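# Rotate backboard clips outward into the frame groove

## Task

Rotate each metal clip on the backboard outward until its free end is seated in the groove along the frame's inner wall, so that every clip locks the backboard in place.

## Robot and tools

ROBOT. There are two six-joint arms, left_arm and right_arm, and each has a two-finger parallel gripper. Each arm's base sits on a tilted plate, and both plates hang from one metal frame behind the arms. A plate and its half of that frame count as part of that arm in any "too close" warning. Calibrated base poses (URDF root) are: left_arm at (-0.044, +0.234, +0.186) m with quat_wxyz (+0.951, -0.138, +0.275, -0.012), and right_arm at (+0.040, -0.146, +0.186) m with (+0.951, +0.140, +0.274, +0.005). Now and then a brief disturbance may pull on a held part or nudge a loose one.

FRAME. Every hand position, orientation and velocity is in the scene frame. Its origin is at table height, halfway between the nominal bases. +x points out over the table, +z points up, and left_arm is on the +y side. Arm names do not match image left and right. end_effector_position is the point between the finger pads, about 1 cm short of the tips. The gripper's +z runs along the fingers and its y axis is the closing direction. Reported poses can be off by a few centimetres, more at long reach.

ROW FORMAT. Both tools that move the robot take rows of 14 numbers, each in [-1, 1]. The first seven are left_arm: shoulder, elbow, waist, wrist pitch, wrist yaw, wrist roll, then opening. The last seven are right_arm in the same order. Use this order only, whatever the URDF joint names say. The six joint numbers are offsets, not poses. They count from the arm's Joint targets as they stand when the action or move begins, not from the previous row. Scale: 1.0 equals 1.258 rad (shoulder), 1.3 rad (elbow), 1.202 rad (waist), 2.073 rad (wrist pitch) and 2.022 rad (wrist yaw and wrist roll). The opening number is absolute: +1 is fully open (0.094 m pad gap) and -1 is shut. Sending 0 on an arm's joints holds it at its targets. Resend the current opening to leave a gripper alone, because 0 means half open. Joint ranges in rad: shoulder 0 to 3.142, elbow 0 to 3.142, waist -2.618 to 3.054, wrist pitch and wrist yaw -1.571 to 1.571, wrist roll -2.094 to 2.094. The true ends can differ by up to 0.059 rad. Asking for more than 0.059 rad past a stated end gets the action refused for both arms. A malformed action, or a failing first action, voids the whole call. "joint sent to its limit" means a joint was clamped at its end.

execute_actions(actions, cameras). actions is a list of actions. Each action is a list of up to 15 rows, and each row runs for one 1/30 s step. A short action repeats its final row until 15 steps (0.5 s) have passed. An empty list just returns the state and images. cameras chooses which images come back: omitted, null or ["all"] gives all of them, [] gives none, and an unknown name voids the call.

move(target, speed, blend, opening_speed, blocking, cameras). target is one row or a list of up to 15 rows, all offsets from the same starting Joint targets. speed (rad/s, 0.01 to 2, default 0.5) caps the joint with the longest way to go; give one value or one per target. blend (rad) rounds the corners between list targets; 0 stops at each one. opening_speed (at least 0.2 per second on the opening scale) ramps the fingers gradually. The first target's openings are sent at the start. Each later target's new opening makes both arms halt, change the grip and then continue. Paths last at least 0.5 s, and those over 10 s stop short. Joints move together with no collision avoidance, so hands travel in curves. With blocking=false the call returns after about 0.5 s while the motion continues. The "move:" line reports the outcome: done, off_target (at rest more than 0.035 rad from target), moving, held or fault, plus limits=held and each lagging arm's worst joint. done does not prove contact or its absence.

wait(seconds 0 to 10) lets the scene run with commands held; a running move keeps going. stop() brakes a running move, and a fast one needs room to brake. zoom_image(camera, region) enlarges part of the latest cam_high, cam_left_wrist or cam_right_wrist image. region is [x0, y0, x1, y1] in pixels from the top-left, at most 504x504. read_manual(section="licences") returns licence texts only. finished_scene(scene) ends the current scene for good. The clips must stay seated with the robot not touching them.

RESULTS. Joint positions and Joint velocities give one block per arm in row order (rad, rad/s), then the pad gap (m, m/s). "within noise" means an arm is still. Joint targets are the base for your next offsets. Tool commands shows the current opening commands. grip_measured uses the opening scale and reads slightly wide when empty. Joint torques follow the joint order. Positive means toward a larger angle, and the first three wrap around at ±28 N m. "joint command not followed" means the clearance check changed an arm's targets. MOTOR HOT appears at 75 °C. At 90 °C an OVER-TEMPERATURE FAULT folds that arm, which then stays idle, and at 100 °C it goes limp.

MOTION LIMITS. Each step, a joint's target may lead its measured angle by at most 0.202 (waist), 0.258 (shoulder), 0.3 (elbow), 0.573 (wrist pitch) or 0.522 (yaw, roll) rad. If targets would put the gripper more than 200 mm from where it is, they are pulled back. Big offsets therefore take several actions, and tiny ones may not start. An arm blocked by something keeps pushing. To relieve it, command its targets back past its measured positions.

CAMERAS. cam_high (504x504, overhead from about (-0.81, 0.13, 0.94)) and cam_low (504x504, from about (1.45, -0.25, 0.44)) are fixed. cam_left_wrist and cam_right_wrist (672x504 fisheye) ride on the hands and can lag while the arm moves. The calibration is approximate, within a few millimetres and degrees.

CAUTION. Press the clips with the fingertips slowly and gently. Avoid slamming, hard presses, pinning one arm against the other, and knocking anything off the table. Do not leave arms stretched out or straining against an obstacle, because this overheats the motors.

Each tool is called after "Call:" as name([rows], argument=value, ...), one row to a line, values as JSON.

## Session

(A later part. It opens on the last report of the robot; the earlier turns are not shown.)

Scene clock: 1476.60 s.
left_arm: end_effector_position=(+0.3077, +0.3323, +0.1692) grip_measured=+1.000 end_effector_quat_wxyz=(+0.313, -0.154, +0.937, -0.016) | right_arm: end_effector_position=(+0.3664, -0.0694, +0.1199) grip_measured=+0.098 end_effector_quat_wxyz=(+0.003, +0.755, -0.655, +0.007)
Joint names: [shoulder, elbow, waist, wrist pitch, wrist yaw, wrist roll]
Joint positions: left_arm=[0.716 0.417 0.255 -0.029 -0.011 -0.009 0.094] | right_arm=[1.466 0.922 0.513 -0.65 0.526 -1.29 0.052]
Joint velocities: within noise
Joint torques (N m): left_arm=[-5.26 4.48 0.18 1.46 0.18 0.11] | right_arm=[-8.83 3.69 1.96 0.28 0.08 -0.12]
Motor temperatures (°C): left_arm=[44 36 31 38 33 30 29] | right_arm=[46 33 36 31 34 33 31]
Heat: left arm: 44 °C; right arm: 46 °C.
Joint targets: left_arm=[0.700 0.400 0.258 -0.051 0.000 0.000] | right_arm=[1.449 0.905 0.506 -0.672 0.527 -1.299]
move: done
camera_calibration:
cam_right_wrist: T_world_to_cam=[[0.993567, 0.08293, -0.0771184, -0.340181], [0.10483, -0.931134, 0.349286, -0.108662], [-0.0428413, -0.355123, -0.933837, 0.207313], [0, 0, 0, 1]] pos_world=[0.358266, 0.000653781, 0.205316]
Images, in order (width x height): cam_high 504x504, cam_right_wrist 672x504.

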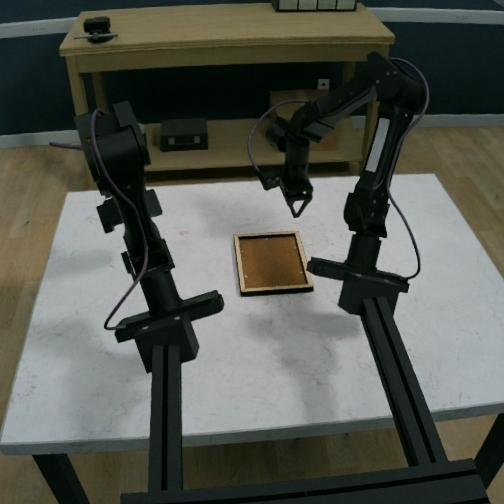

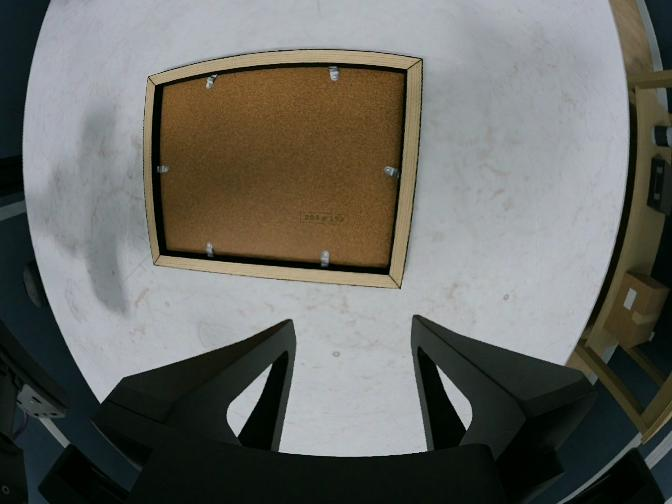

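Call:
zoom_image(camera="cam_right_wrist", region=[300, 40, 440, 145])

Call:
zoom_image(camera="cam_right_wrist", region=[140, 50, 280, 155])

Call:
zoom_image(camera="cam_right_wrist", region=[130, 130, 270, 235])

Call:
zoom_image(camera="cam_right_wrist", region=[300, 120, 440, 225])

Call:
zoom_image(camera="cam_right_wrist", region=[260, 200, 400, 305])

Call:
zoom_image(camera="cam_right_wrist", region=[140, 190, 280, 295])

Scaled by 3.600 from the camera's 672x504 image, which has a finer 960x720 frame.

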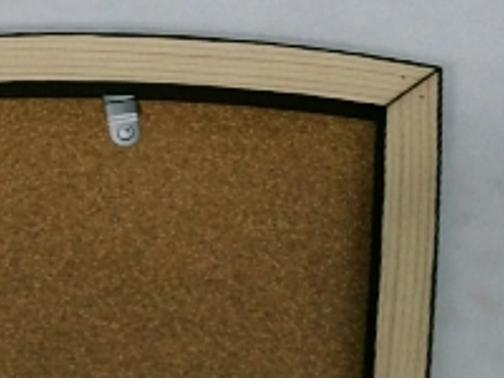

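Scaled by 3.600 from the camera's 672x504 image, which has a finer 960x720 frame.

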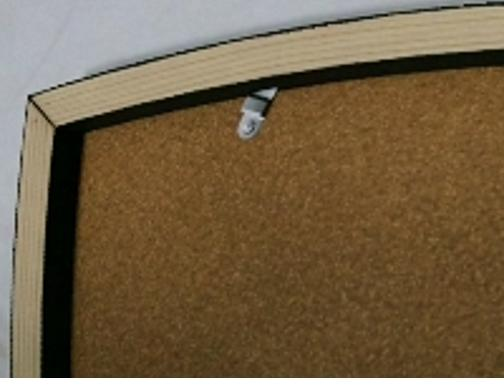

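Scaled by 3.600 from the camera's 672x504 image, which has a finer 960x720 frame.

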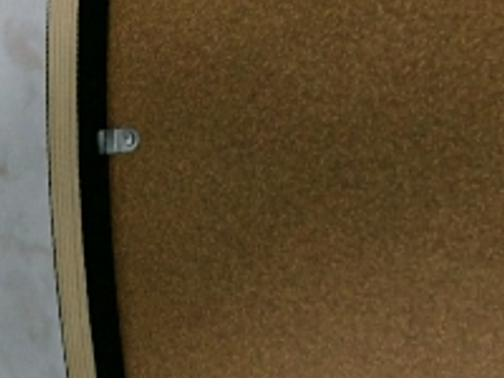

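Scaled by 3.600 from the camera's 672x504 image, which has a finer 960x720 frame.

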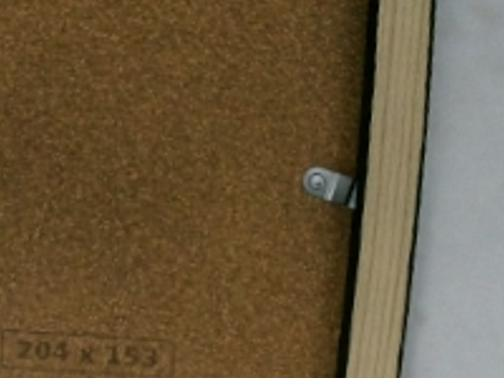

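Scaled by 3.600 from the camera's 672x504 image, which has a finer 960x720 frame.

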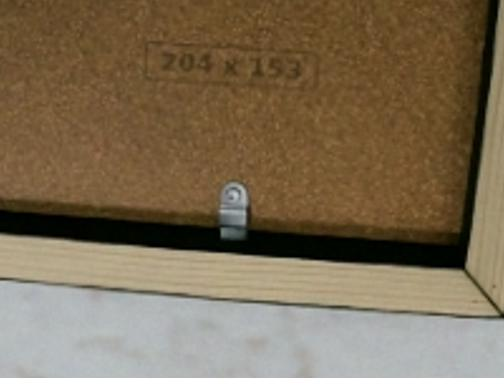

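Scaled by 3.600 from the camera's 672x504 image, which has a finer 960x720 frame.

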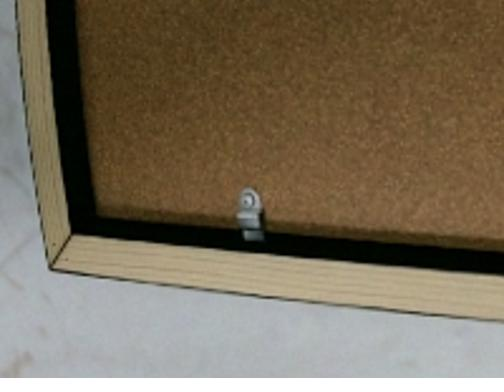

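Call:
move(target=[0,0,0,0,0,0,1,-0.1359,-0.1415,-0.1997,0.081,-0.0613,-0.0623,0.1], speed=0.5, cameras=["cam_right_wrist"])

Scene clock: 1521.83 s.
left_arm: end_effector_position=(+0.3077, +0.3323, +0.1692) grip_measured=+1.000 end_effector_quat_wxyz=(+0.313, -0.154, +0.937, -0.016) | right_arm: end_effector_position=(+0.3463, -0.1318, +0.1004) grip_measured=+0.098 end_effector_quat_wxyz=(+0.001, +0.715, -0.699, +0.004)
Joint names: [shoulder, elbow, waist, wrist pitch, wrist yaw, wrist roll]
Joint positions: left_arm=[0.716 0.417 0.255 -0.029 -0.011 -0.009 0.094] | right_arm=[1.298 0.736 0.271 -0.518 0.418 -1.416 0.052]
Joint velocities: within noise
Joint torques (N m): left_arm=[-5.26 4.49 0.17 1.46 0.19 0.11] | right_arm=[-8.62 3.55 1.25 0.69 -0.11 -0.12]
Motor temperatures (°C): left_arm=[43 36 31 38 33 30 29] | right_arm=[47 33 34 31 34 33 31]
Heat: left arm: 43 °C; right arm: 47 °C.
Joint targets: left_arm=[0.700 0.400 0.258 -0.051 0.000 0.000] | right_arm=[1.278 0.721 0.266 -0.504 0.404 -1.425]
move: done
camera_calibration:
cam_right_wrist: T_world_to_cam=[[0.996397, -0.0363513, -0.0766201, -0.333303], [-0.00790537, -0.939354, 0.342858, -0.119234], [-0.0844367, -0.341017, -0.936257, 0.182558], [0, 0, 0, 1]] pos_world=[0.346574, -0.0618631, 0.186264]
Images, in order (width x height): cam_right_wrist 672x504.

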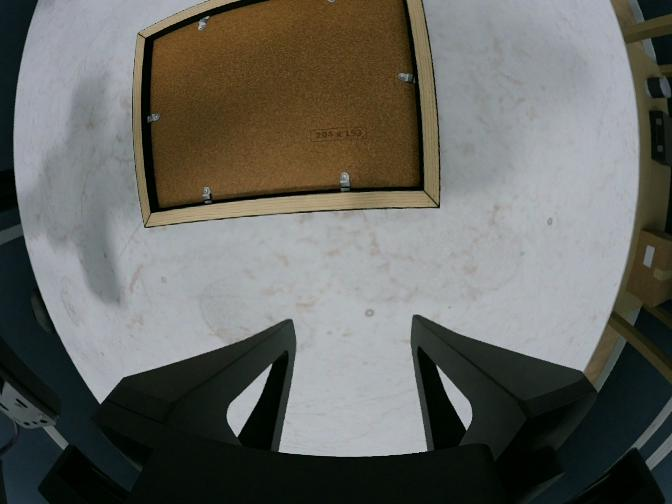

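Call:
zoom_image(camera="cam_right_wrist", region=[310, 155, 390, 215])

Call:
zoom_image(camera="cam_right_wrist", region=[170, 165, 250, 225])

Call:
zoom_image(camera="cam_right_wrist", region=[375, 50, 455, 110])

Call:
zoom_image(camera="cam_right_wrist", region=[120, 90, 200, 150])

Call:
zoom_image(camera="cam_right_wrist", region=[165, 0, 245, 60])

Scaled by 6.300 from the camera's 672x504 image, which has a finer 960x720 frame.

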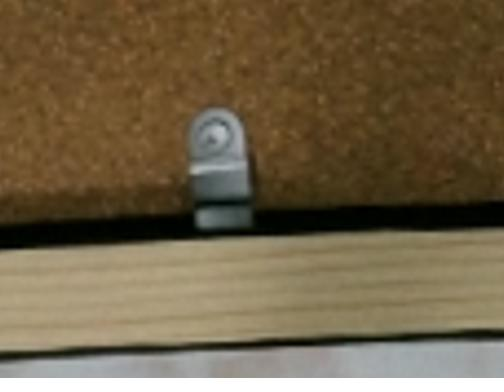

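Scaled by 6.300 from the camera's 672x504 image, which has a finer 960x720 frame.

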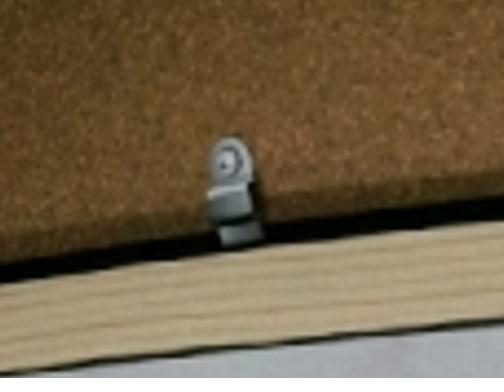

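Scaled by 6.300 from the camera's 672x504 image, which has a finer 960x720 frame.

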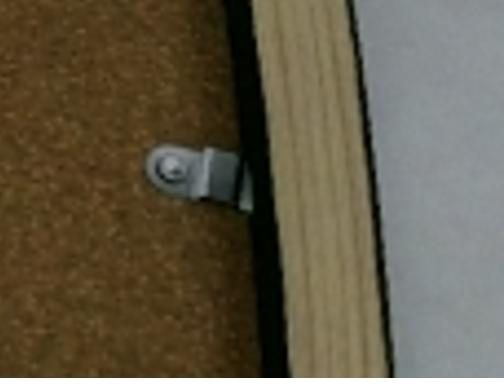

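Scaled by 6.300 from the camera's 672x504 image, which has a finer 960x720 frame.

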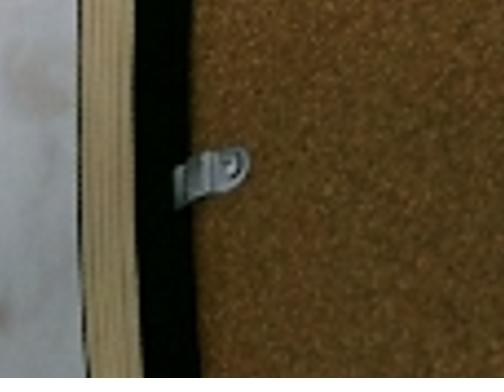

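Scaled by 6.300 from the camera's 672x504 image, which has a finer 960x720 frame.

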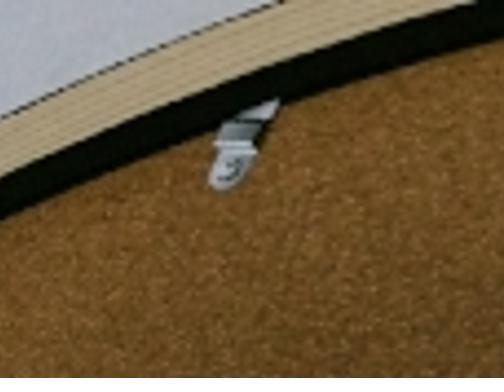

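Call:
move(target=[0,0,0,0,0,0,1,0.26,0.06,0.36,0.0,0.06,0.72,0.17], speed=0.9, cameras=["cam_right_wrist"])

Scene clock: 1623.60 s.
left_arm: end_effector_position=(+0.3077, +0.3323, +0.1692) grip_measured=+1.000 end_effector_quat_wxyz=(+0.313, -0.154, +0.937, -0.016) | right_arm: end_effector_position=(+0.3016, -0.0176, +0.0933) grip_measured=+0.168 end_effector_quat_wxyz=(-0.022, -0.297, +0.954, +0.018)
Joint names: [shoulder, elbow, waist, wrist pitch, wrist yaw, wrist roll]
Joint positions: left_arm=[0.716 0.417 0.255 -0.029 -0.011 -0.009 0.094] | right_arm=[1.589 0.779 0.681 -0.515 0.518 0.023 0.055]
Joint velocities: within noise
Joint torques (N m): left_arm=[-5.26 4.51 0.18 1.46 0.19 0.11] | right_arm=[-5.08 6.2 4.37 0.46 0.07 0.05]
Motor temperatures (°C): left_arm=[43 36 31 38 33 30 29] | right_arm=[46 33 34 31 34 33 31]
Heat: left arm: 43 °C; right arm: 46 °C.
Joint targets: left_arm=[0.700 0.400 0.258 -0.051 0.000 0.000] | right_arm=[1.605 0.799 0.699 -0.504 0.525 0.031]
move: done
camera_calibration:
cam_right_wrist: T_world_to_cam=[[0.511876, -0.849421, -0.128322, -0.148458], [-0.771187, -0.520173, 0.367002, 0.225461], [-0.378489, -0.0888989, -0.921327, 0.302849], [0, 0, 0, 1]] pos_world=[0.364489, 0.0180983, 0.177228]
Images, in order (width x height): cam_right_wrist 672x504.

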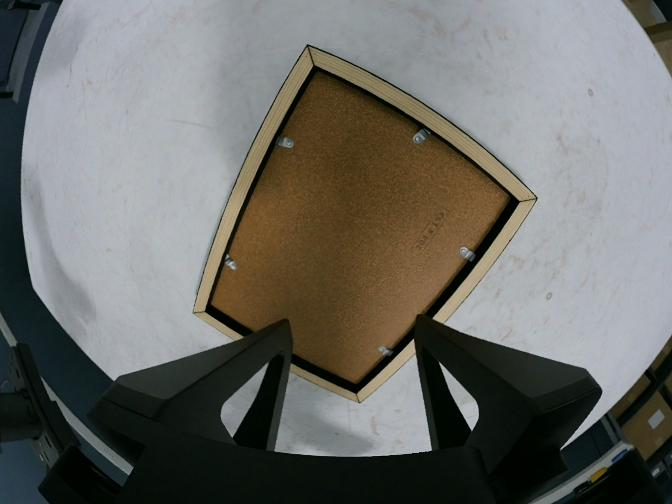

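Call:
move([
  [0,0,0,0,0,0,1,0.200,0.039,0.272,0.0,0.047,0.478,0.17],
  [0,0,0,0,0,0,1,0.3537,0.0538,0.1706,0.1187,0.044,0.4075,0.17],
], speed=[0.8,0.35], blend=0.05, cameras=["cam_right_wrist"])

Call:
zoom_image(camera="cam_right_wrist", region=[270, 200, 470, 350])

Scene clock: 1633.70 s.
left_arm: end_effector_position=(+0.3077, +0.3323, +0.1692) grip_measured=+1.000 end_effector_quat_wxyz=(+0.313, -0.154, +0.937, -0.016) | right_arm: end_effector_position=(+0.2485, +0.0718, +0.0430) grip_measured=+0.168 end_effector_quat_wxyz=(-0.007, -0.011, +1.000, -0.001)
Joint names: [shoulder, elbow, waist, wrist pitch, wrist yaw, wrist roll]
Joint positions: left_arm=[0.716 0.417 0.255 -0.029 -0.011 -0.009 0.094] | right_arm=[2.033 0.853 0.91 -0.274 0.604 0.864 0.055]
Joint velocities: within noise
Joint torques (N m): left_arm=[-5.3 4.49 0.2 1.47 0.19 0.11] | right_arm=[-6.11 4.85 4.16 0.57 0.08 -0.12]
Motor temperatures (°C): left_arm=[43 36 31 38 33 30 29] | right_arm=[45 33 34 31 34 33 31]
Heat: left arm: 43 °C; right arm: 45 °C.
Joint targets: left_arm=[0.700 0.400 0.258 -0.051 0.000 0.000] | right_arm=[2.050 0.869 0.903 -0.258 0.614 0.855]
move: done
camera_calibration:
cam_right_wrist: T_world_to_cam=[[-0.0358603, -0.996229, -0.0790073, 0.0927409], [-0.936645, 0.0059402, 0.350229, 0.253518], [-0.348439, 0.0865611, -0.933326, 0.224746], [0, 0, 0, 1]] pos_world=[0.319093, 0.0714309, 0.128299]
Images, in order (width x height): cam_right_wrist 672x504.

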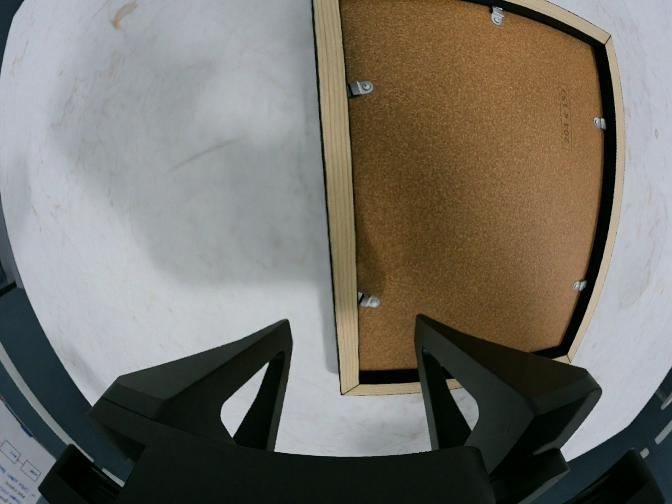

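Scaled by 2.520 from the camera's 672x504 image, which has a finer 960x720 frame.

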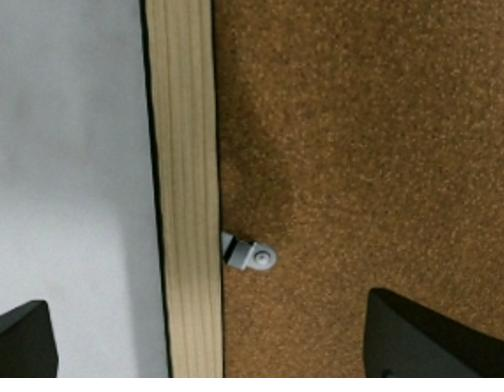

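Call:
move([
  [0,0,0,0,0,0,1,0.0739,-0.0054,-0.0562,0.0702,-0.0054,-0.0406,0.17],
  [0,0,0,0,0,0,1,0.0739,-0.0054,-0.050,0.0569,-0.0054,-0.0406,0.17],
], speed=0.25, cameras=["cam_right_wrist"])

Call:
zoom_image(camera="cam_right_wrist", region=[270, 230, 470, 380])

Scene clock: 1652.00 s.
left_arm: end_effector_position=(+0.3077, +0.3323, +0.1692) grip_measured=+1.000 end_effector_quat_wxyz=(+0.313, -0.154, +0.937, -0.016) | right_arm: end_effector_position=(+0.2504, +0.0695, +0.0174) grip_measured=+0.168 end_effector_quat_wxyz=(-0.007, -0.019, +1.000, -0.006)
Joint names: [shoulder, elbow, waist, wrist pitch, wrist yaw, wrist roll]
Joint positions: left_arm=[0.716 0.417 0.255 -0.029 -0.011 -0.009 0.094] | right_arm=[2.107 0.853 0.856 -0.172 0.604 0.789 0.055]
Joint velocities: within noise
Joint torques (N m): left_arm=[-5.27 4.49 0.18 1.46 0.19 0.12] | right_arm=[-4.72 3.79 3.74 0.68 0.01 -0.2]
Motor temperatures (°C): left_arm=[43 36 31 38 33 30 29] | right_arm=[44 33 35 31 34 33 31]
Heat: left arm: 43 °C; right arm: 44 °C.
Joint targets: left_arm=[0.700 0.400 0.258 -0.051 0.000 0.000] | right_arm=[2.143 0.862 0.844 -0.140 0.603 0.773]
move: done
camera_calibration:
cam_right_wrist: T_world_to_cam=[[-0.0208383, -0.997372, -0.0693877, 0.0846723], [-0.936712, -0.00478357, 0.350069, 0.26502], [-0.349481, 0.0722911, -0.93415, 0.203048], [0, 0, 0, 1]] pos_world=[0.320973, 0.071039, 0.102778]
Images, in order (width x height): cam_right_wrist 672x504.

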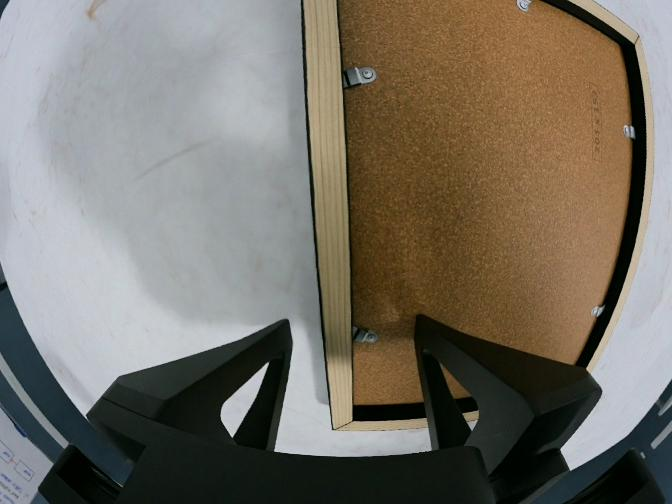

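Scaled by 2.520 from the camera's 672x504 image, which has a finer 960x720 frame.

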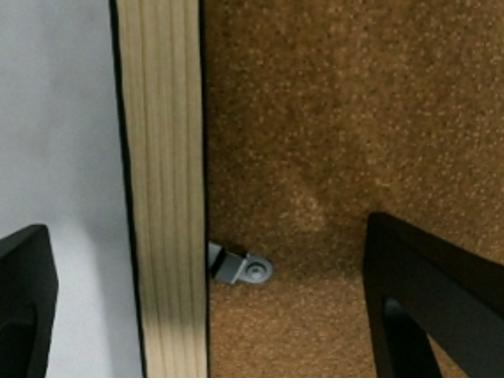

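Call:
move([
  [0,0,0,0,0,0,1,-0.06,0.0,0.012,-0.02,0,0.01,0.17],
  [0,0,0,0,0,0,1,-0.05,0.0277,0.012,-0.025,0,0.01,0.17],
  [0,0,0,0,0,0,1,0.0127,0.0277,0,-0.002,0,0,0.17],
], speed=0.25, cameras=["cam_right_wrist"])

Call:
zoom_image(camera="cam_right_wrist", region=[270, 230, 470, 380])

Scene clock: 1669.27 s.
left_arm: end_effector_position=(+0.3077, +0.3323, +0.1692) grip_measured=+1.000 end_effector_quat_wxyz=(+0.313, -0.154, +0.937, -0.016) | right_arm: end_effector_position=(+0.2598, +0.0803, +0.0178) grip_measured=+0.168 end_effector_quat_wxyz=(+0.001, -0.014, +1.000, +0.003)
Joint names: [shoulder, elbow, waist, wrist pitch, wrist yaw, wrist roll]
Joint positions: left_arm=[0.716 0.417 0.255 -0.029 -0.011 -0.009 0.094] | right_arm=[2.12 0.89 0.858 -0.168 0.603 0.784 0.055]
Joint velocities: within noise
Joint torques (N m): left_arm=[-5.23 4.49 0.16 1.45 0.19 0.11] | right_arm=[-4.88 3.73 3.59 0.66 0 -0.17]
Motor temperatures (°C): left_arm=[43 36 31 38 33 30 29] | right_arm=[43 33 35 31 34 33 31]
Heat: left arm: 43 °C; right arm: 43 °C.
Joint targets: left_arm=[0.700 0.400 0.258 -0.051 0.000 0.000] | right_arm=[2.159 0.898 0.844 -0.144 0.603 0.773]
move: off_target (right_arm); right_arm: the shoulder is farthest, 0.039 rad from its target
camera_calibration:
cam_right_wrist: T_world_to_cam=[[-0.0292957, -0.99572, -0.0876597, 0.0980638], [-0.942197, -0.00177598, 0.335054, 0.275211], [-0.333775, 0.0924084, -0.938112, 0.200272], [0, 0, 0, 1]] pos_world=[0.329022, 0.079626, 0.104263]
Images, in order (width x height): cam_right_wrist 672x504.

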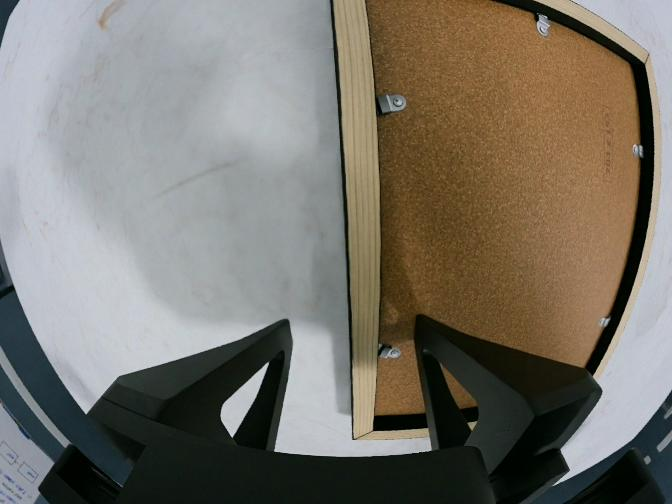

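Scaled by 2.520 from the camera's 672x504 image, which has a finer 960x720 frame.

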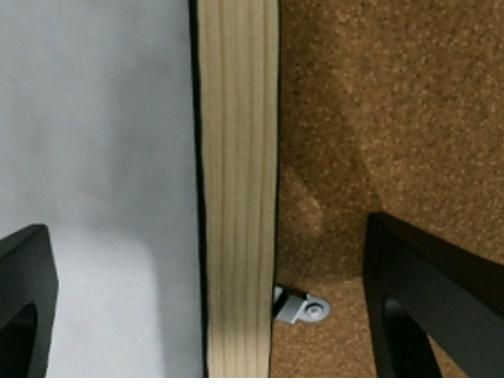

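Call:
move([
  [0,0,0,0,0,0,1,-0.06,0.0,0.012,-0.02,0,0.01,0.17],
  [0,0,0,0,0,0,1,-0.06,-0.0285,0.012,-0.02,0,0.01,0.17],
  [0,0,0,0,0,0,1,-0.005,-0.0285,0,0.002,0,0,0.17],
], speed=0.25, cameras=["cam_right_wrist"])

Call:
zoom_image(camera="cam_right_wrist", region=[270, 230, 470, 380])

Scene clock: 1684.40 s.
left_arm: end_effector_position=(+0.3077, +0.3323, +0.1692) grip_measured=+1.000 end_effector_quat_wxyz=(+0.313, -0.154, +0.937, -0.016) | right_arm: end_effector_position=(+0.2557, +0.0762, +0.0176) grip_measured=+0.168 end_effector_quat_wxyz=(-0.002, -0.016, +1.000, +0.001)
Joint names: [shoulder, elbow, waist, wrist pitch, wrist yaw, wrist roll]
Joint positions: left_arm=[0.716 0.417 0.255 -0.029 -0.011 -0.009 0.094] | right_arm=[2.114 0.871 0.858 -0.162 0.602 0.783 0.055]
Joint velocities: within noise
Joint torques (N m): left_arm=[-5.29 4.51 0.17 1.45 0.19 0.1] | right_arm=[-4.55 2.07 3.71 0.64 0.01 -0.12]
Motor temperatures (°C): left_arm=[43 36 31 38 33 30 29] | right_arm=[42 33 35 31 34 33 31]
Heat: left arm: 43 °C; right arm: 42 °C.
Joint targets: left_arm=[0.700 0.400 0.258 -0.051 0.000 0.000] | right_arm=[2.153 0.861 0.844 -0.140 0.603 0.773]
move: off_target (right_arm); right_arm: the shoulder is farthest, 0.039 rad from its target
camera_calibration:
cam_right_wrist: T_world_to_cam=[[-0.0251588, -0.996166, -0.0837893, 0.0927367], [-0.94049, -0.00482731, 0.339786, 0.271095], [-0.338888, 0.0873517, -0.936763, 0.200774], [0, 0, 0, 1]] pos_world=[0.325336, 0.0761519, 0.103734]
Images, in order (width x height): cam_right_wrist 672x504.

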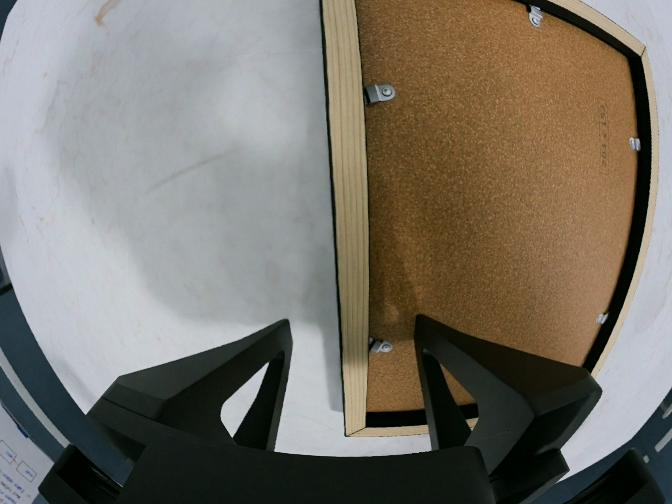

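Scaled by 2.520 from the camera's 672x504 image, which has a finer 960x720 frame.

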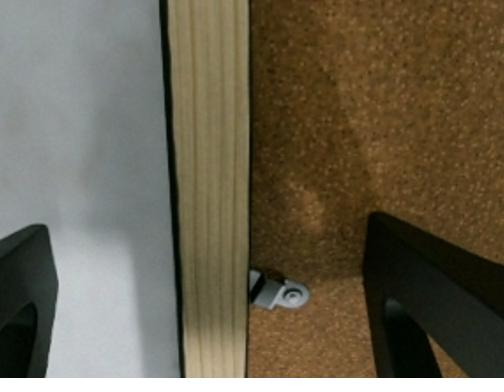

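Call:
move(target=[0,0,0,0,0,0,1,0,0,0,0,0,0,-0.75], opening_speed=0.55, cameras=[])

Call:
move([
  [0,0,0,0,0,0,1,0,0,0,0,0,0,0.15],
  [0,0,0,0,0,0,1,-0.10,0,0.06,-0.08,0.005,0.035,0.17],
], opening_speed=0.6, speed=0.3, cameras=["cam_right_wrist"])

Call:
zoom_image(camera="cam_right_wrist", region=[270, 200, 470, 350])

Scene clock: 1695.87 s.
left_arm: end_effector_position=(+0.3077, +0.3323, +0.1692) grip_measured=+1.000 end_effector_quat_wxyz=(+0.313, -0.154, +0.937, -0.016) | right_arm: end_effector_position=(+0.2572, +0.0758, +0.0173) grip_measured=-0.748 end_effector_quat_wxyz=(+0.003, -0.017, +1.000, -0.001)
Joint names: [shoulder, elbow, waist, wrist pitch, wrist yaw, wrist roll]
Joint positions: left_arm=[0.716 0.417 0.255 -0.029 -0.011 -0.009 0.094] | right_arm=[2.116 0.871 0.858 -0.157 0.611 0.78 0.012]
Joint velocities: within noise
Joint torques (N m): left_arm=[-5.24 4.51 0.17 1.47 0.19 0.11] | right_arm=[-4.67 2.13 3.75 0.57 -0.08 -0.08]
Motor temperatures (°C): left_arm=[43 36 31 38 33 30 29] | right_arm=[41 32 35 31 34 33 31]
Heat: left arm: 43 °C; right arm: 41 °C.
Joint targets: left_arm=[0.700 0.400 0.258 -0.051 0.000 0.000] | right_arm=[2.153 0.861 0.844 -0.140 0.603 0.773]
move: off_target (right_arm); right_arm: the shoulder is farthest, 0.037 rad from its target
No camera images: "cameras" was empty.

Scene clock: 1699.30 s.
left_arm: end_effector_position=(+0.3077, +0.3323, +0.1692) grip_measured=+1.000 end_effector_quat_wxyz=(+0.313, -0.154, +0.937, -0.016) | right_arm: end_effector_position=(+0.2514, +0.0708, +0.0396) grip_measured=+0.168 end_effector_quat_wxyz=(-0.012, -0.021, +1.000, -0.006)
Joint names: [shoulder, elbow, waist, wrist pitch, wrist yaw, wrist roll]
Joint positions: left_arm=[0.716 0.417 0.255 -0.029 -0.011 -0.009 0.094] | right_arm=[2.045 0.871 0.895 -0.286 0.601 0.836 0.055]
Joint velocities: within noise
Joint torques (N m): left_arm=[-5.26 4.46 0.21 1.46 0.19 0.11] | right_arm=[-9.63 2.56 5.93 0.19 0.15 0.1]
Motor temperatures (°C): left_arm=[43 36 31 38 33 30 29] | right_arm=[42 32 35 31 34 33 31]
Heat: left arm: 43 °C; right arm: 42 °C.
Joint targets: left_arm=[0.700 0.400 0.258 -0.051 0.000 0.000] | right_arm=[2.027 0.861 0.916 -0.306 0.613 0.844]
move: done
camera_calibration:
cam_right_wrist: T_world_to_cam=[[-0.0179521, -0.997389, -0.0699424, 0.0868294], [-0.933107, -0.00841502, 0.3595, 0.257216], [-0.35915, 0.0717176, -0.93052, 0.226405], [0, 0, 0, 1]] pos_world=[0.322882, 0.07253, 0.124278]
Images, in order (width x height): cam_right_wrist 672x504.

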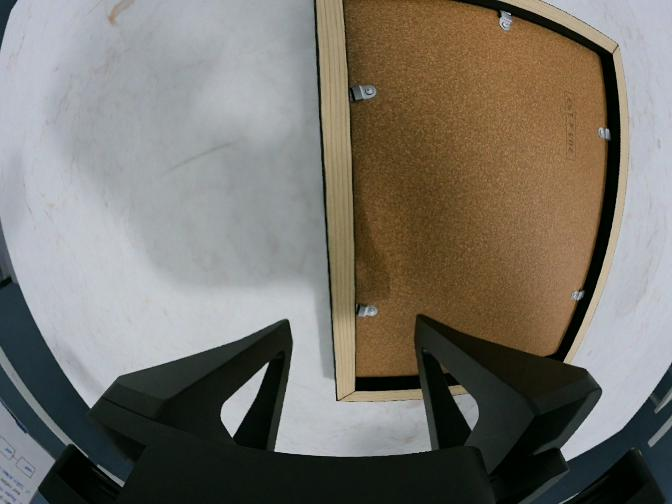

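Scaled by 2.520 from the camera's 672x504 image, which has a finer 960x720 frame.

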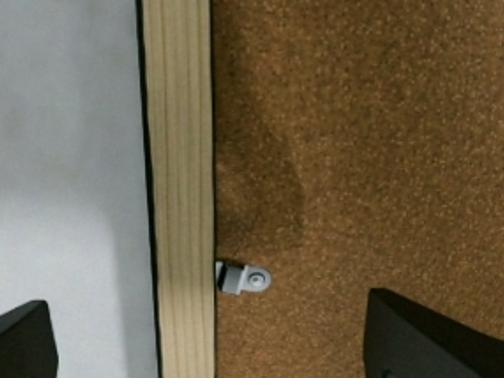

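Call:
move([
  [0,0,0,0,0,0,1,-0.12,0.0,0.04,-0.05,0,0,0.15],
  [0,0,0,0,0,0,1,-0.276,0.0915,-0.163,-0.108,-0.031,-0.467,0.15],
], speed=0.8, blend=0.05, cameras=["cam_right_wrist"])

Scene clock: 1715.93 s.
left_arm: end_effector_position=(+0.3077, +0.3323, +0.1692) grip_measured=+1.000 end_effector_quat_wxyz=(+0.313, -0.154, +0.937, -0.016) | right_arm: end_effector_position=(+0.3493, +0.0218, +0.1026) grip_measured=+0.152 end_effector_quat_wxyz=(+0.025, -0.349, +0.937, +0.017)
Joint names: [shoulder, elbow, waist, wrist pitch, wrist yaw, wrist roll]
Joint positions: left_arm=[0.716 0.417 0.255 -0.029 -0.011 -0.009 0.094] | right_arm=[1.7 0.963 0.726 -0.511 0.559 -0.091 0.054]
Joint velocities: within noise
Joint torques (N m): left_arm=[-5.23 4.46 0.18 1.46 0.18 0.11] | right_arm=[-9.84 6.16 3.34 0.36 -0.1 -0.08]
Motor temperatures (°C): left_arm=[43 36 31 38 33 30 29] | right_arm=[45 32 36 31 34 33 31]
Heat: left arm: 43 °C; right arm: 45 °C.
Joint targets: left_arm=[0.700 0.400 0.258 -0.051 0.000 0.000] | right_arm=[1.680 0.980 0.720 -0.530 0.550 -0.100]
move: done
camera_calibration:
cam_right_wrist: T_world_to_cam=[[0.611457, -0.784913, -0.10016, -0.177319], [-0.739435, -0.611864, 0.280819, 0.279069], [-0.281703, -0.0976466, -0.95452, 0.302789], [0, 0, 0, 1]] pos_world=[0.400073, 0.061139, 0.19289]
Images, in order (width x height): cam_right_wrist 672x504.

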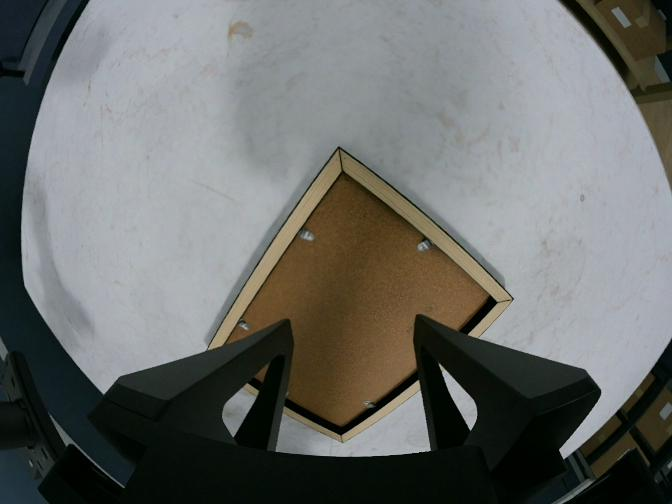

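Call:
zoom_image(camera="cam_right_wrist", region=[384, 215, 464, 275])

Call:
zoom_image(camera="cam_right_wrist", region=[264, 205, 344, 265])

Scaled by 6.300 from the camera's 672x504 image, which has a finer 960x720 frame.

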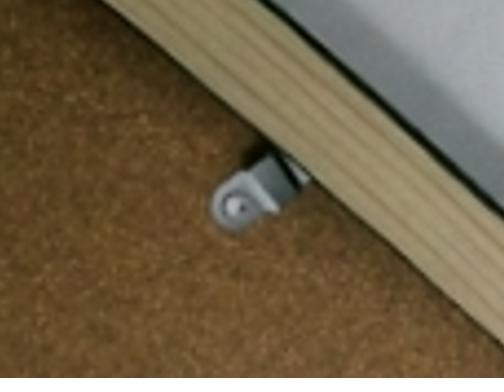

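Scaled by 6.300 from the camera's 672x504 image, which has a finer 960x720 frame.

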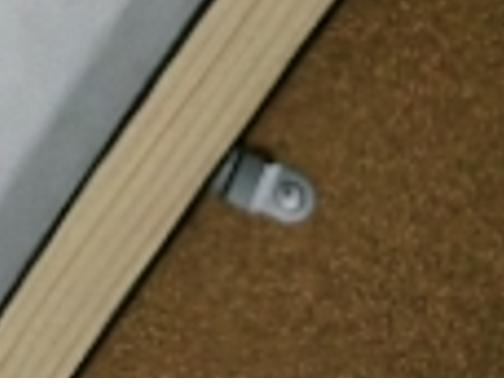

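Call:
move([
  [0,0,0,0,0,0,1,0.155,0.1146,-0.1963,0.0458,-0.0277,-0.5475,0.12],
  [0,0,0,0,0,0,1,0.2252,0.1015,-0.2346,0.1085,-0.0356,-0.5692,0.12],
  [0,0,0,0,0,0,1,0.2252,0.1015,-0.2290,0.101,-0.0356,-0.5692,0.12],
], speed=[0.7,0.25,0.2], cameras=["cam_right_wrist"])

Call:
zoom_image(camera="cam_right_wrist", region=[260, 230, 460, 380])

Scene clock: 1735.47 s.
left_arm: end_effector_position=(+0.3077, +0.3323, +0.1692) grip_measured=+1.000 end_effector_quat_wxyz=(+0.313, -0.154, +0.937, -0.016) | right_arm: end_effector_position=(+0.4024, -0.0150, +0.0175) grip_measured=+0.122 end_effector_quat_wxyz=(+0.004, +0.719, -0.695, +0.000)
Joint names: [shoulder, elbow, waist, wrist pitch, wrist yaw, wrist roll]
Joint positions: left_arm=[0.716 0.417 0.255 -0.029 -0.011 -0.009 0.094] | right_arm=[1.929 1.11 0.451 -0.353 0.492 -1.244 0.053]
Joint velocities: within noise
Joint torques (N m): left_arm=[-5.24 4.51 0.17 1.46 0.19 0.11] | right_arm=[-6.93 4.18 3.48 0.75 -0.14 -0.1]
Motor temperatures (°C): left_arm=[43 36 31 38 33 30 29] | right_arm=[44 33 35 31 34 33 31]
Heat: left arm: 43 °C; right arm: 44 °C.
Joint targets: left_arm=[0.700 0.400 0.258 -0.051 0.000 0.000] | right_arm=[1.963 1.112 0.444 -0.321 0.478 -1.251]
move: done
camera_calibration:
cam_right_wrist: T_world_to_cam=[[0.995879, -0.0231252, -0.0876957, -0.390692], [0.00833801, -0.939505, 0.342433, 0.0127747], [-0.0903094, -0.341753, -0.935441, 0.151858], [0, 0, 0, 1]] pos_world=[0.40269, 0.0548648, 0.103417]
Images, in order (width x height): cam_right_wrist 672x504.

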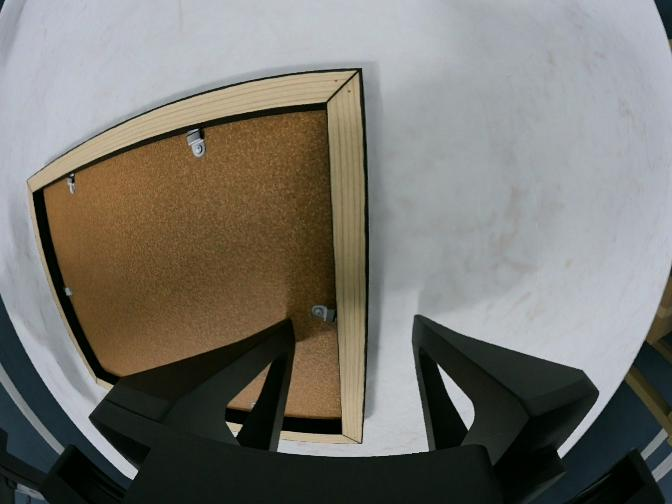

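Scaled by 2.520 from the camera's 672x504 image, which has a finer 960x720 frame.

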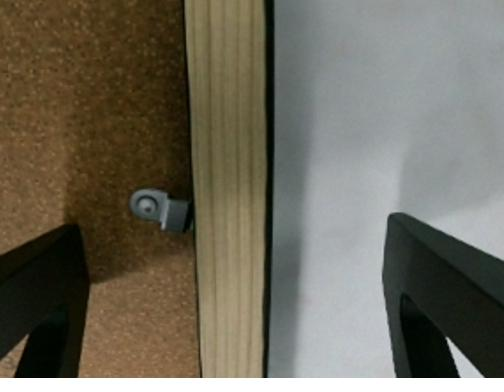

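Call:
move(target=[0,0,0,0,0,0,1,0,0,0,0,0,0,-0.75], opening_speed=0.5, cameras=["cam_right_wrist"])

Call:
zoom_image(camera="cam_right_wrist", region=[260, 230, 460, 380])

Call:
move([
  [0,0,0,0,0,0,1,0,0,0,0,0,0,0.1],
  [0,0,0,0,0,0,1,-0.10,0,0.06,-0.08,0.008,0.03,0.1],
], opening_speed=0.6, speed=0.3, cameras=["cam_right_wrist"])

Call:
zoom_image(camera="cam_right_wrist", region=[260, 230, 460, 380])

Scene clock: 1753.33 s.
left_arm: end_effector_position=(+0.3077, +0.3323, +0.1692) grip_measured=+1.000 end_effector_quat_wxyz=(+0.313, -0.154, +0.937, -0.016) | right_arm: end_effector_position=(+0.4024, -0.0130, +0.0175) grip_measured=-0.749 end_effector_quat_wxyz=(+0.001, +0.719, -0.695, -0.004)
Joint names: [shoulder, elbow, waist, wrist pitch, wrist yaw, wrist roll]
Joint positions: left_arm=[0.716 0.417 0.255 -0.029 -0.011 -0.009 0.094] | right_arm=[1.929 1.11 0.451 -0.35 0.482 -1.245 0.012]
Joint velocities: left_arm=[within noise] | right_arm=[0.012 0.017 -0.007 0.007 0.022 0.066 0.008]
Joint torques (N m): left_arm=[-5.23 4.49 0.2 1.46 0.17 0.11] | right_arm=[-6.97 4.36 3.4 0.76 0 -0.07]
Motor temperatures (°C): left_arm=[43 36 31 38 33 30 29] | right_arm=[43 33 35 31 34 33 31]
Heat: left arm: 43 °C; right arm: 43 °C.
Joint targets: left_arm=[0.700 0.400 0.258 -0.051 0.000 0.000] | right_arm=[1.963 1.112 0.444 -0.320 0.478 -1.251]
move: done
camera_calibration:
cam_right_wrist: T_world_to_cam=[[0.995777, -0.0217517, -0.08919, -0.390538], [0.00914393, -0.943194, 0.332116, 0.0144881], [-0.0913476, -0.331529, -0.939012, 0.15316], [0, 0, 0, 1]] pos_world=[0.402747, 0.0559471, 0.104175]
Images, in order (width x height): cam_right_wrist 672x504.

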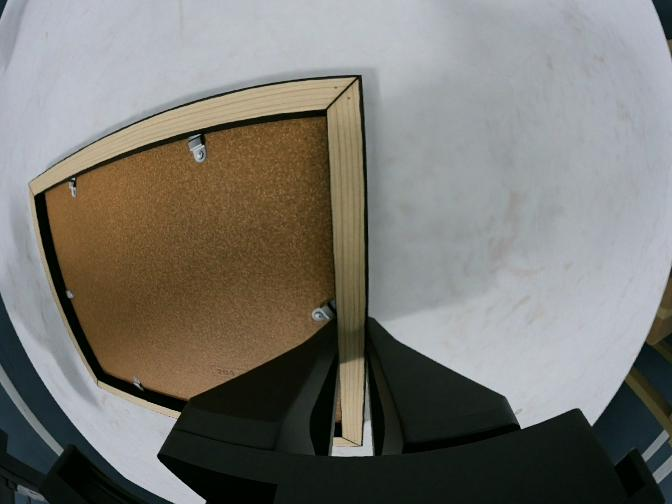

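Scaled by 2.520 from the camera's 672x504 image, which has a finer 960x720 frame.

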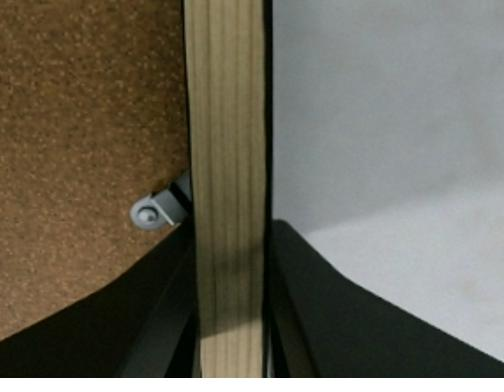

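Scene clock: 1756.20 s.
left_arm: end_effector_position=(+0.3077, +0.3323, +0.1692) grip_measured=+1.000 end_effector_quat_wxyz=(+0.313, -0.154, +0.937, -0.016) | right_arm: end_effector_position=(+0.3999, -0.0122, +0.0468) grip_measured=+0.098 end_effector_quat_wxyz=(+0.006, +0.722, -0.692, -0.004)
Joint names: [shoulder, elbow, waist, wrist pitch, wrist yaw, wrist roll]
Joint positions: left_arm=[0.716 0.417 0.255 -0.029 -0.011 -0.009 0.094] | right_arm=[1.857 1.119 0.498 -0.464 0.504 -1.199 0.052]
Joint velocities: within noise
Joint torques (N m): left_arm=[-5.24 4.51 0.2 1.46 0.19 0.11] | right_arm=[-11.67 3.85 5.44 0.19 -0.09 0.11]
Motor temperatures (°C): left_arm=[43 36 31 38 33 30 29] | right_arm=[43 33 35 31 34 33 31]
Heat: left arm: 43 °C; right arm: 43 °C.
Joint targets: left_arm=[0.700 0.400 0.258 -0.051 0.000 0.000] | right_arm=[1.837 1.112 0.517 -0.486 0.494 -1.191]
move: done
camera_calibration:
cam_right_wrist: T_world_to_cam=[[0.99525, -0.0148734, -0.0962127, -0.384778], [0.0187179, -0.94059, 0.339027, 0.0013923], [-0.0955392, -0.339218, -0.935844, 0.182126], [0, 0, 0, 1]] pos_world=[0.400325, 0.0573671, 0.132949]
Images, in order (width x height): cam_right_wrist 672x504.

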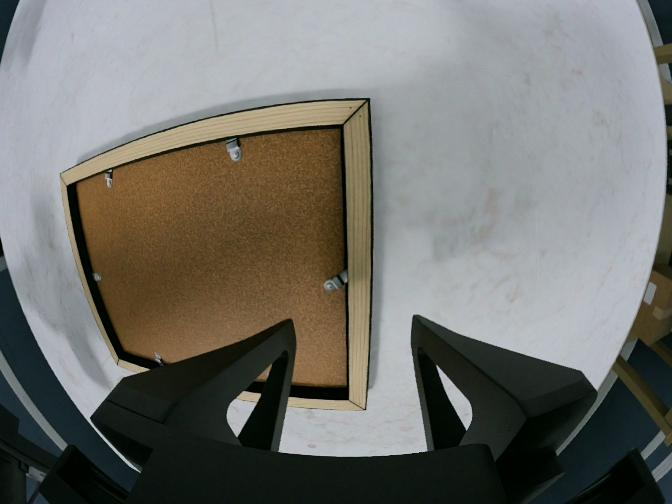

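Scaled by 2.520 from the camera's 672x504 image, which has a finer 960x720 frame.

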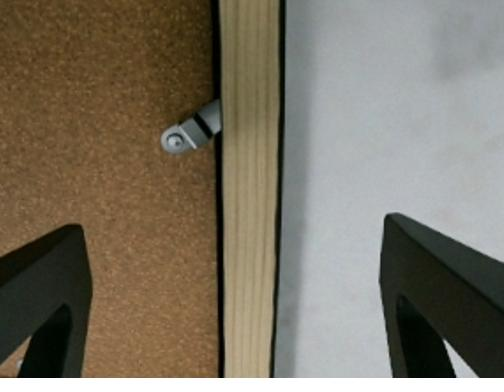

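Call:
move([
  [0,0,0,0,0,0,1,0.0739,0.036,0.0222,0.0227,0.0148,0.0183,0.15],
  [0,0,0,0,0,0,1,0.1343,0.037,-0.0316,0.0738,0.001,-0.0099,0.15],
  [0,0,0,0,0,0,1,0.1343,0.037,-0.026,0.0666,0.001,-0.0099,0.15],
], speed=0.25, cameras=["cam_right_wrist"])

Call:
zoom_image(camera="cam_right_wrist", region=[260, 230, 460, 380])

Scene clock: 1774.47 s.
left_arm: end_effector_position=(+0.3077, +0.3323, +0.1692) grip_measured=+1.000 end_effector_quat_wxyz=(+0.313, -0.154, +0.937, -0.016) | right_arm: end_effector_position=(+0.3995, +0.0035, +0.0178) grip_measured=+0.148 end_effector_quat_wxyz=(+0.006, +0.723, -0.691, -0.001)
Joint names: [shoulder, elbow, waist, wrist pitch, wrist yaw, wrist roll]
Joint positions: left_arm=[0.716 0.417 0.255 -0.029 -0.011 -0.009 0.094] | right_arm=[1.971 1.148 0.497 -0.378 0.508 -1.202 0.054]
Joint velocities: within noise
Joint torques (N m): left_arm=[-5.24 4.48 0.2 1.46 0.18 0.1] | right_arm=[-6.94 5.08 3.36 0.67 -0.14 -0.07]
Motor temperatures (°C): left_arm=[42 36 31 38 33 30 29] | right_arm=[44 33 35 31 34 33 31]
Heat: left arm: 42 °C; right arm: 44 °C.
Joint targets: left_arm=[0.700 0.400 0.258 -0.051 0.000 0.000] | right_arm=[2.006 1.160 0.485 -0.348 0.496 -1.211]
move: done
camera_calibration:
cam_right_wrist: T_world_to_cam=[[0.995602, -0.0138244, -0.0926548, -0.387123], [0.0188941, -0.939095, 0.343139, 0.0258906], [-0.0917553, -0.34338, -0.934704, 0.158821], [0, 0, 0, 1]] pos_world=[0.399504, 0.0734981, 0.103698]
Images, in order (width x height): cam_right_wrist 672x504.

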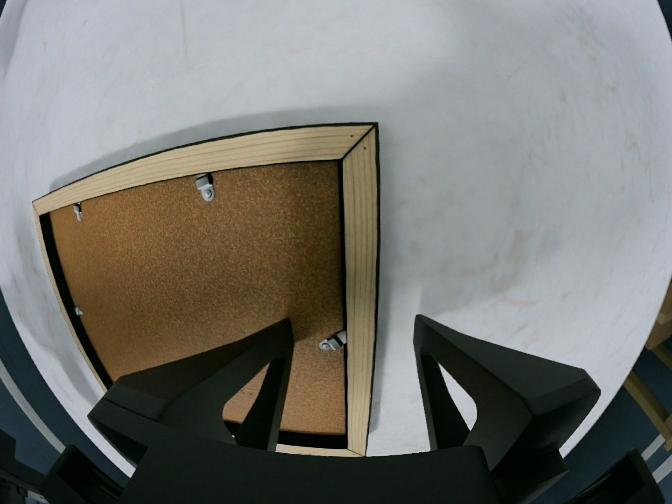

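Scaled by 2.520 from the camera's 672x504 image, which has a finer 960x720 frame.

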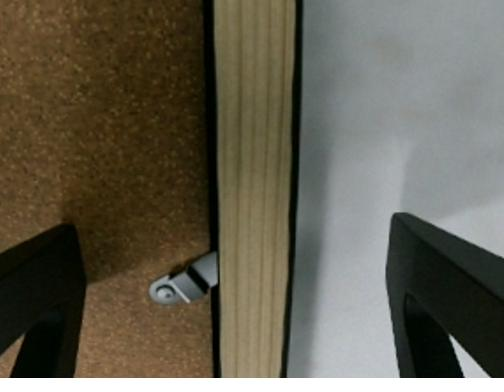

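Call:
move(target=[0,0,0,0,0,0,1,0,0,0,0,0,0,-0.75], opening_speed=0.5, cameras=[])

Call:
move([
  [0,0,0,0,0,0,1,0,0,0,0,0,0,0.1],
  [0,0,0,0,0,0,1,-0.10,0,0.06,-0.08,0.008,0.03,0.1],
], opening_speed=0.6, speed=0.3, cameras=["cam_right_wrist"])

Call:
zoom_image(camera="cam_right_wrist", region=[260, 230, 460, 380])

Scene clock: 1785.70 s.
left_arm: end_effector_position=(+0.3077, +0.3323, +0.1692) grip_measured=+1.000 end_effector_quat_wxyz=(+0.313, -0.154, +0.937, -0.016) | right_arm: end_effector_position=(+0.4027, +0.0057, +0.0180) grip_measured=-0.749 end_effector_quat_wxyz=(-0.001, +0.720, -0.694, -0.001)
Joint names: [shoulder, elbow, waist, wrist pitch, wrist yaw, wrist roll]
Joint positions: left_arm=[0.716 0.417 0.255 -0.029 -0.011 -0.009 0.094] | right_arm=[1.971 1.15 0.497 -0.364 0.504 -1.203 0.012]
Joint velocities: left_arm=[within noise] | right_arm=[-0.002 -0.002 -0.002 0.007 0.007 -0.037 0.012]
Joint torques (N m): left_arm=[-5.26 4.48 0.16 1.47 0.19 0.11] | right_arm=[-6.97 4.88 3.44 0.57 -0.05 -0.15]
Motor temperatures (°C): left_arm=[42 36 31 38 33 30 29] | right_arm=[44 33 35 31 34 33 31]
Heat: left arm: 42 °C; right arm: 44 °C.
Joint targets: left_arm=[0.700 0.400 0.258 -0.051 0.000 0.000] | right_arm=[2.006 1.160 0.485 -0.348 0.496 -1.211]
move: done
No camera images: "cameras" was empty.

Scene clock: 1788.57 s.
left_arm: end_effector_position=(+0.3077, +0.3323, +0.1692) grip_measured=+1.000 end_effector_quat_wxyz=(+0.313, -0.154, +0.937, -0.016) | right_arm: end_effector_position=(+0.3941, +0.0044, +0.0462) grip_measured=+0.098 end_effector_quat_wxyz=(+0.012, +0.726, -0.688, -0.010)
Joint names: [shoulder, elbow, waist, wrist pitch, wrist yaw, wrist roll]
Joint positions: left_arm=[0.716 0.417 0.255 -0.029 -0.011 -0.009 0.094] | right_arm=[1.9 1.152 0.538 -0.493 0.511 -1.158 0.052]
Joint velocities: within noise
Joint torques (N m): left_arm=[-5.26 4.48 0.16 1.45 0.19 0.11] | right_arm=[-11.89 4.96 5.65 0.17 0.07 0.07]
Motor temperatures (°C): left_arm=[42 36 31 38 33 30 29] | right_arm=[44 33 35 31 34 33 31]
Heat: left arm: 42 °C; right arm: 44 °C.
Joint targets: left_arm=[0.700 0.400 0.258 -0.051 0.000 0.000] | right_arm=[1.880 1.160 0.557 -0.514 0.513 -1.150]
move: done
camera_calibration:
cam_right_wrist: T_world_to_cam=[[0.993684, -0.0042414, -0.112134, -0.37756], [0.0341964, -0.940308, 0.338601, 0.011269], [-0.106876, -0.340297, -0.934224, 0.191073], [0, 0, 0, 1]] pos_world=[0.395212, 0.0740165, 0.132352]
Images, in order (width x height): cam_right_wrist 672x504.

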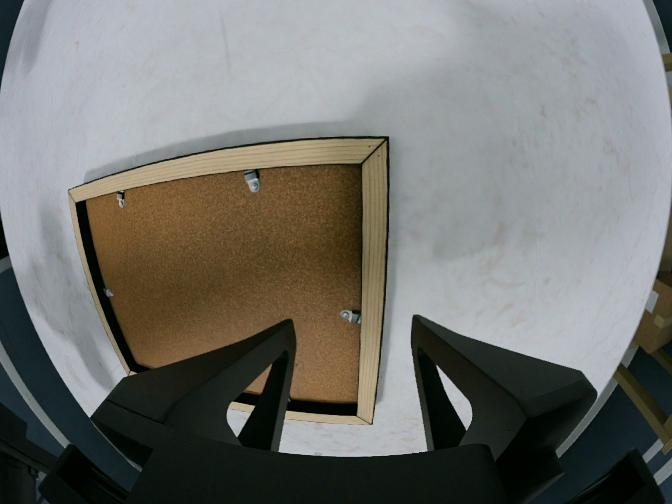

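Scaled by 2.520 from the camera's 672x504 image, which has a finer 960x720 frame.

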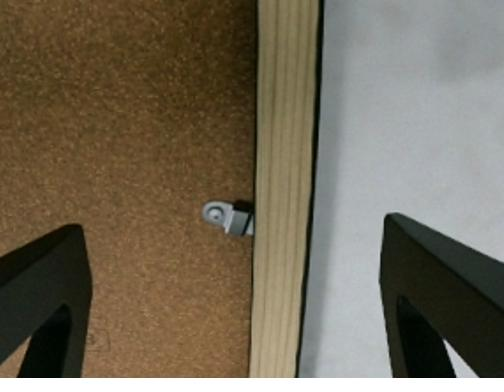

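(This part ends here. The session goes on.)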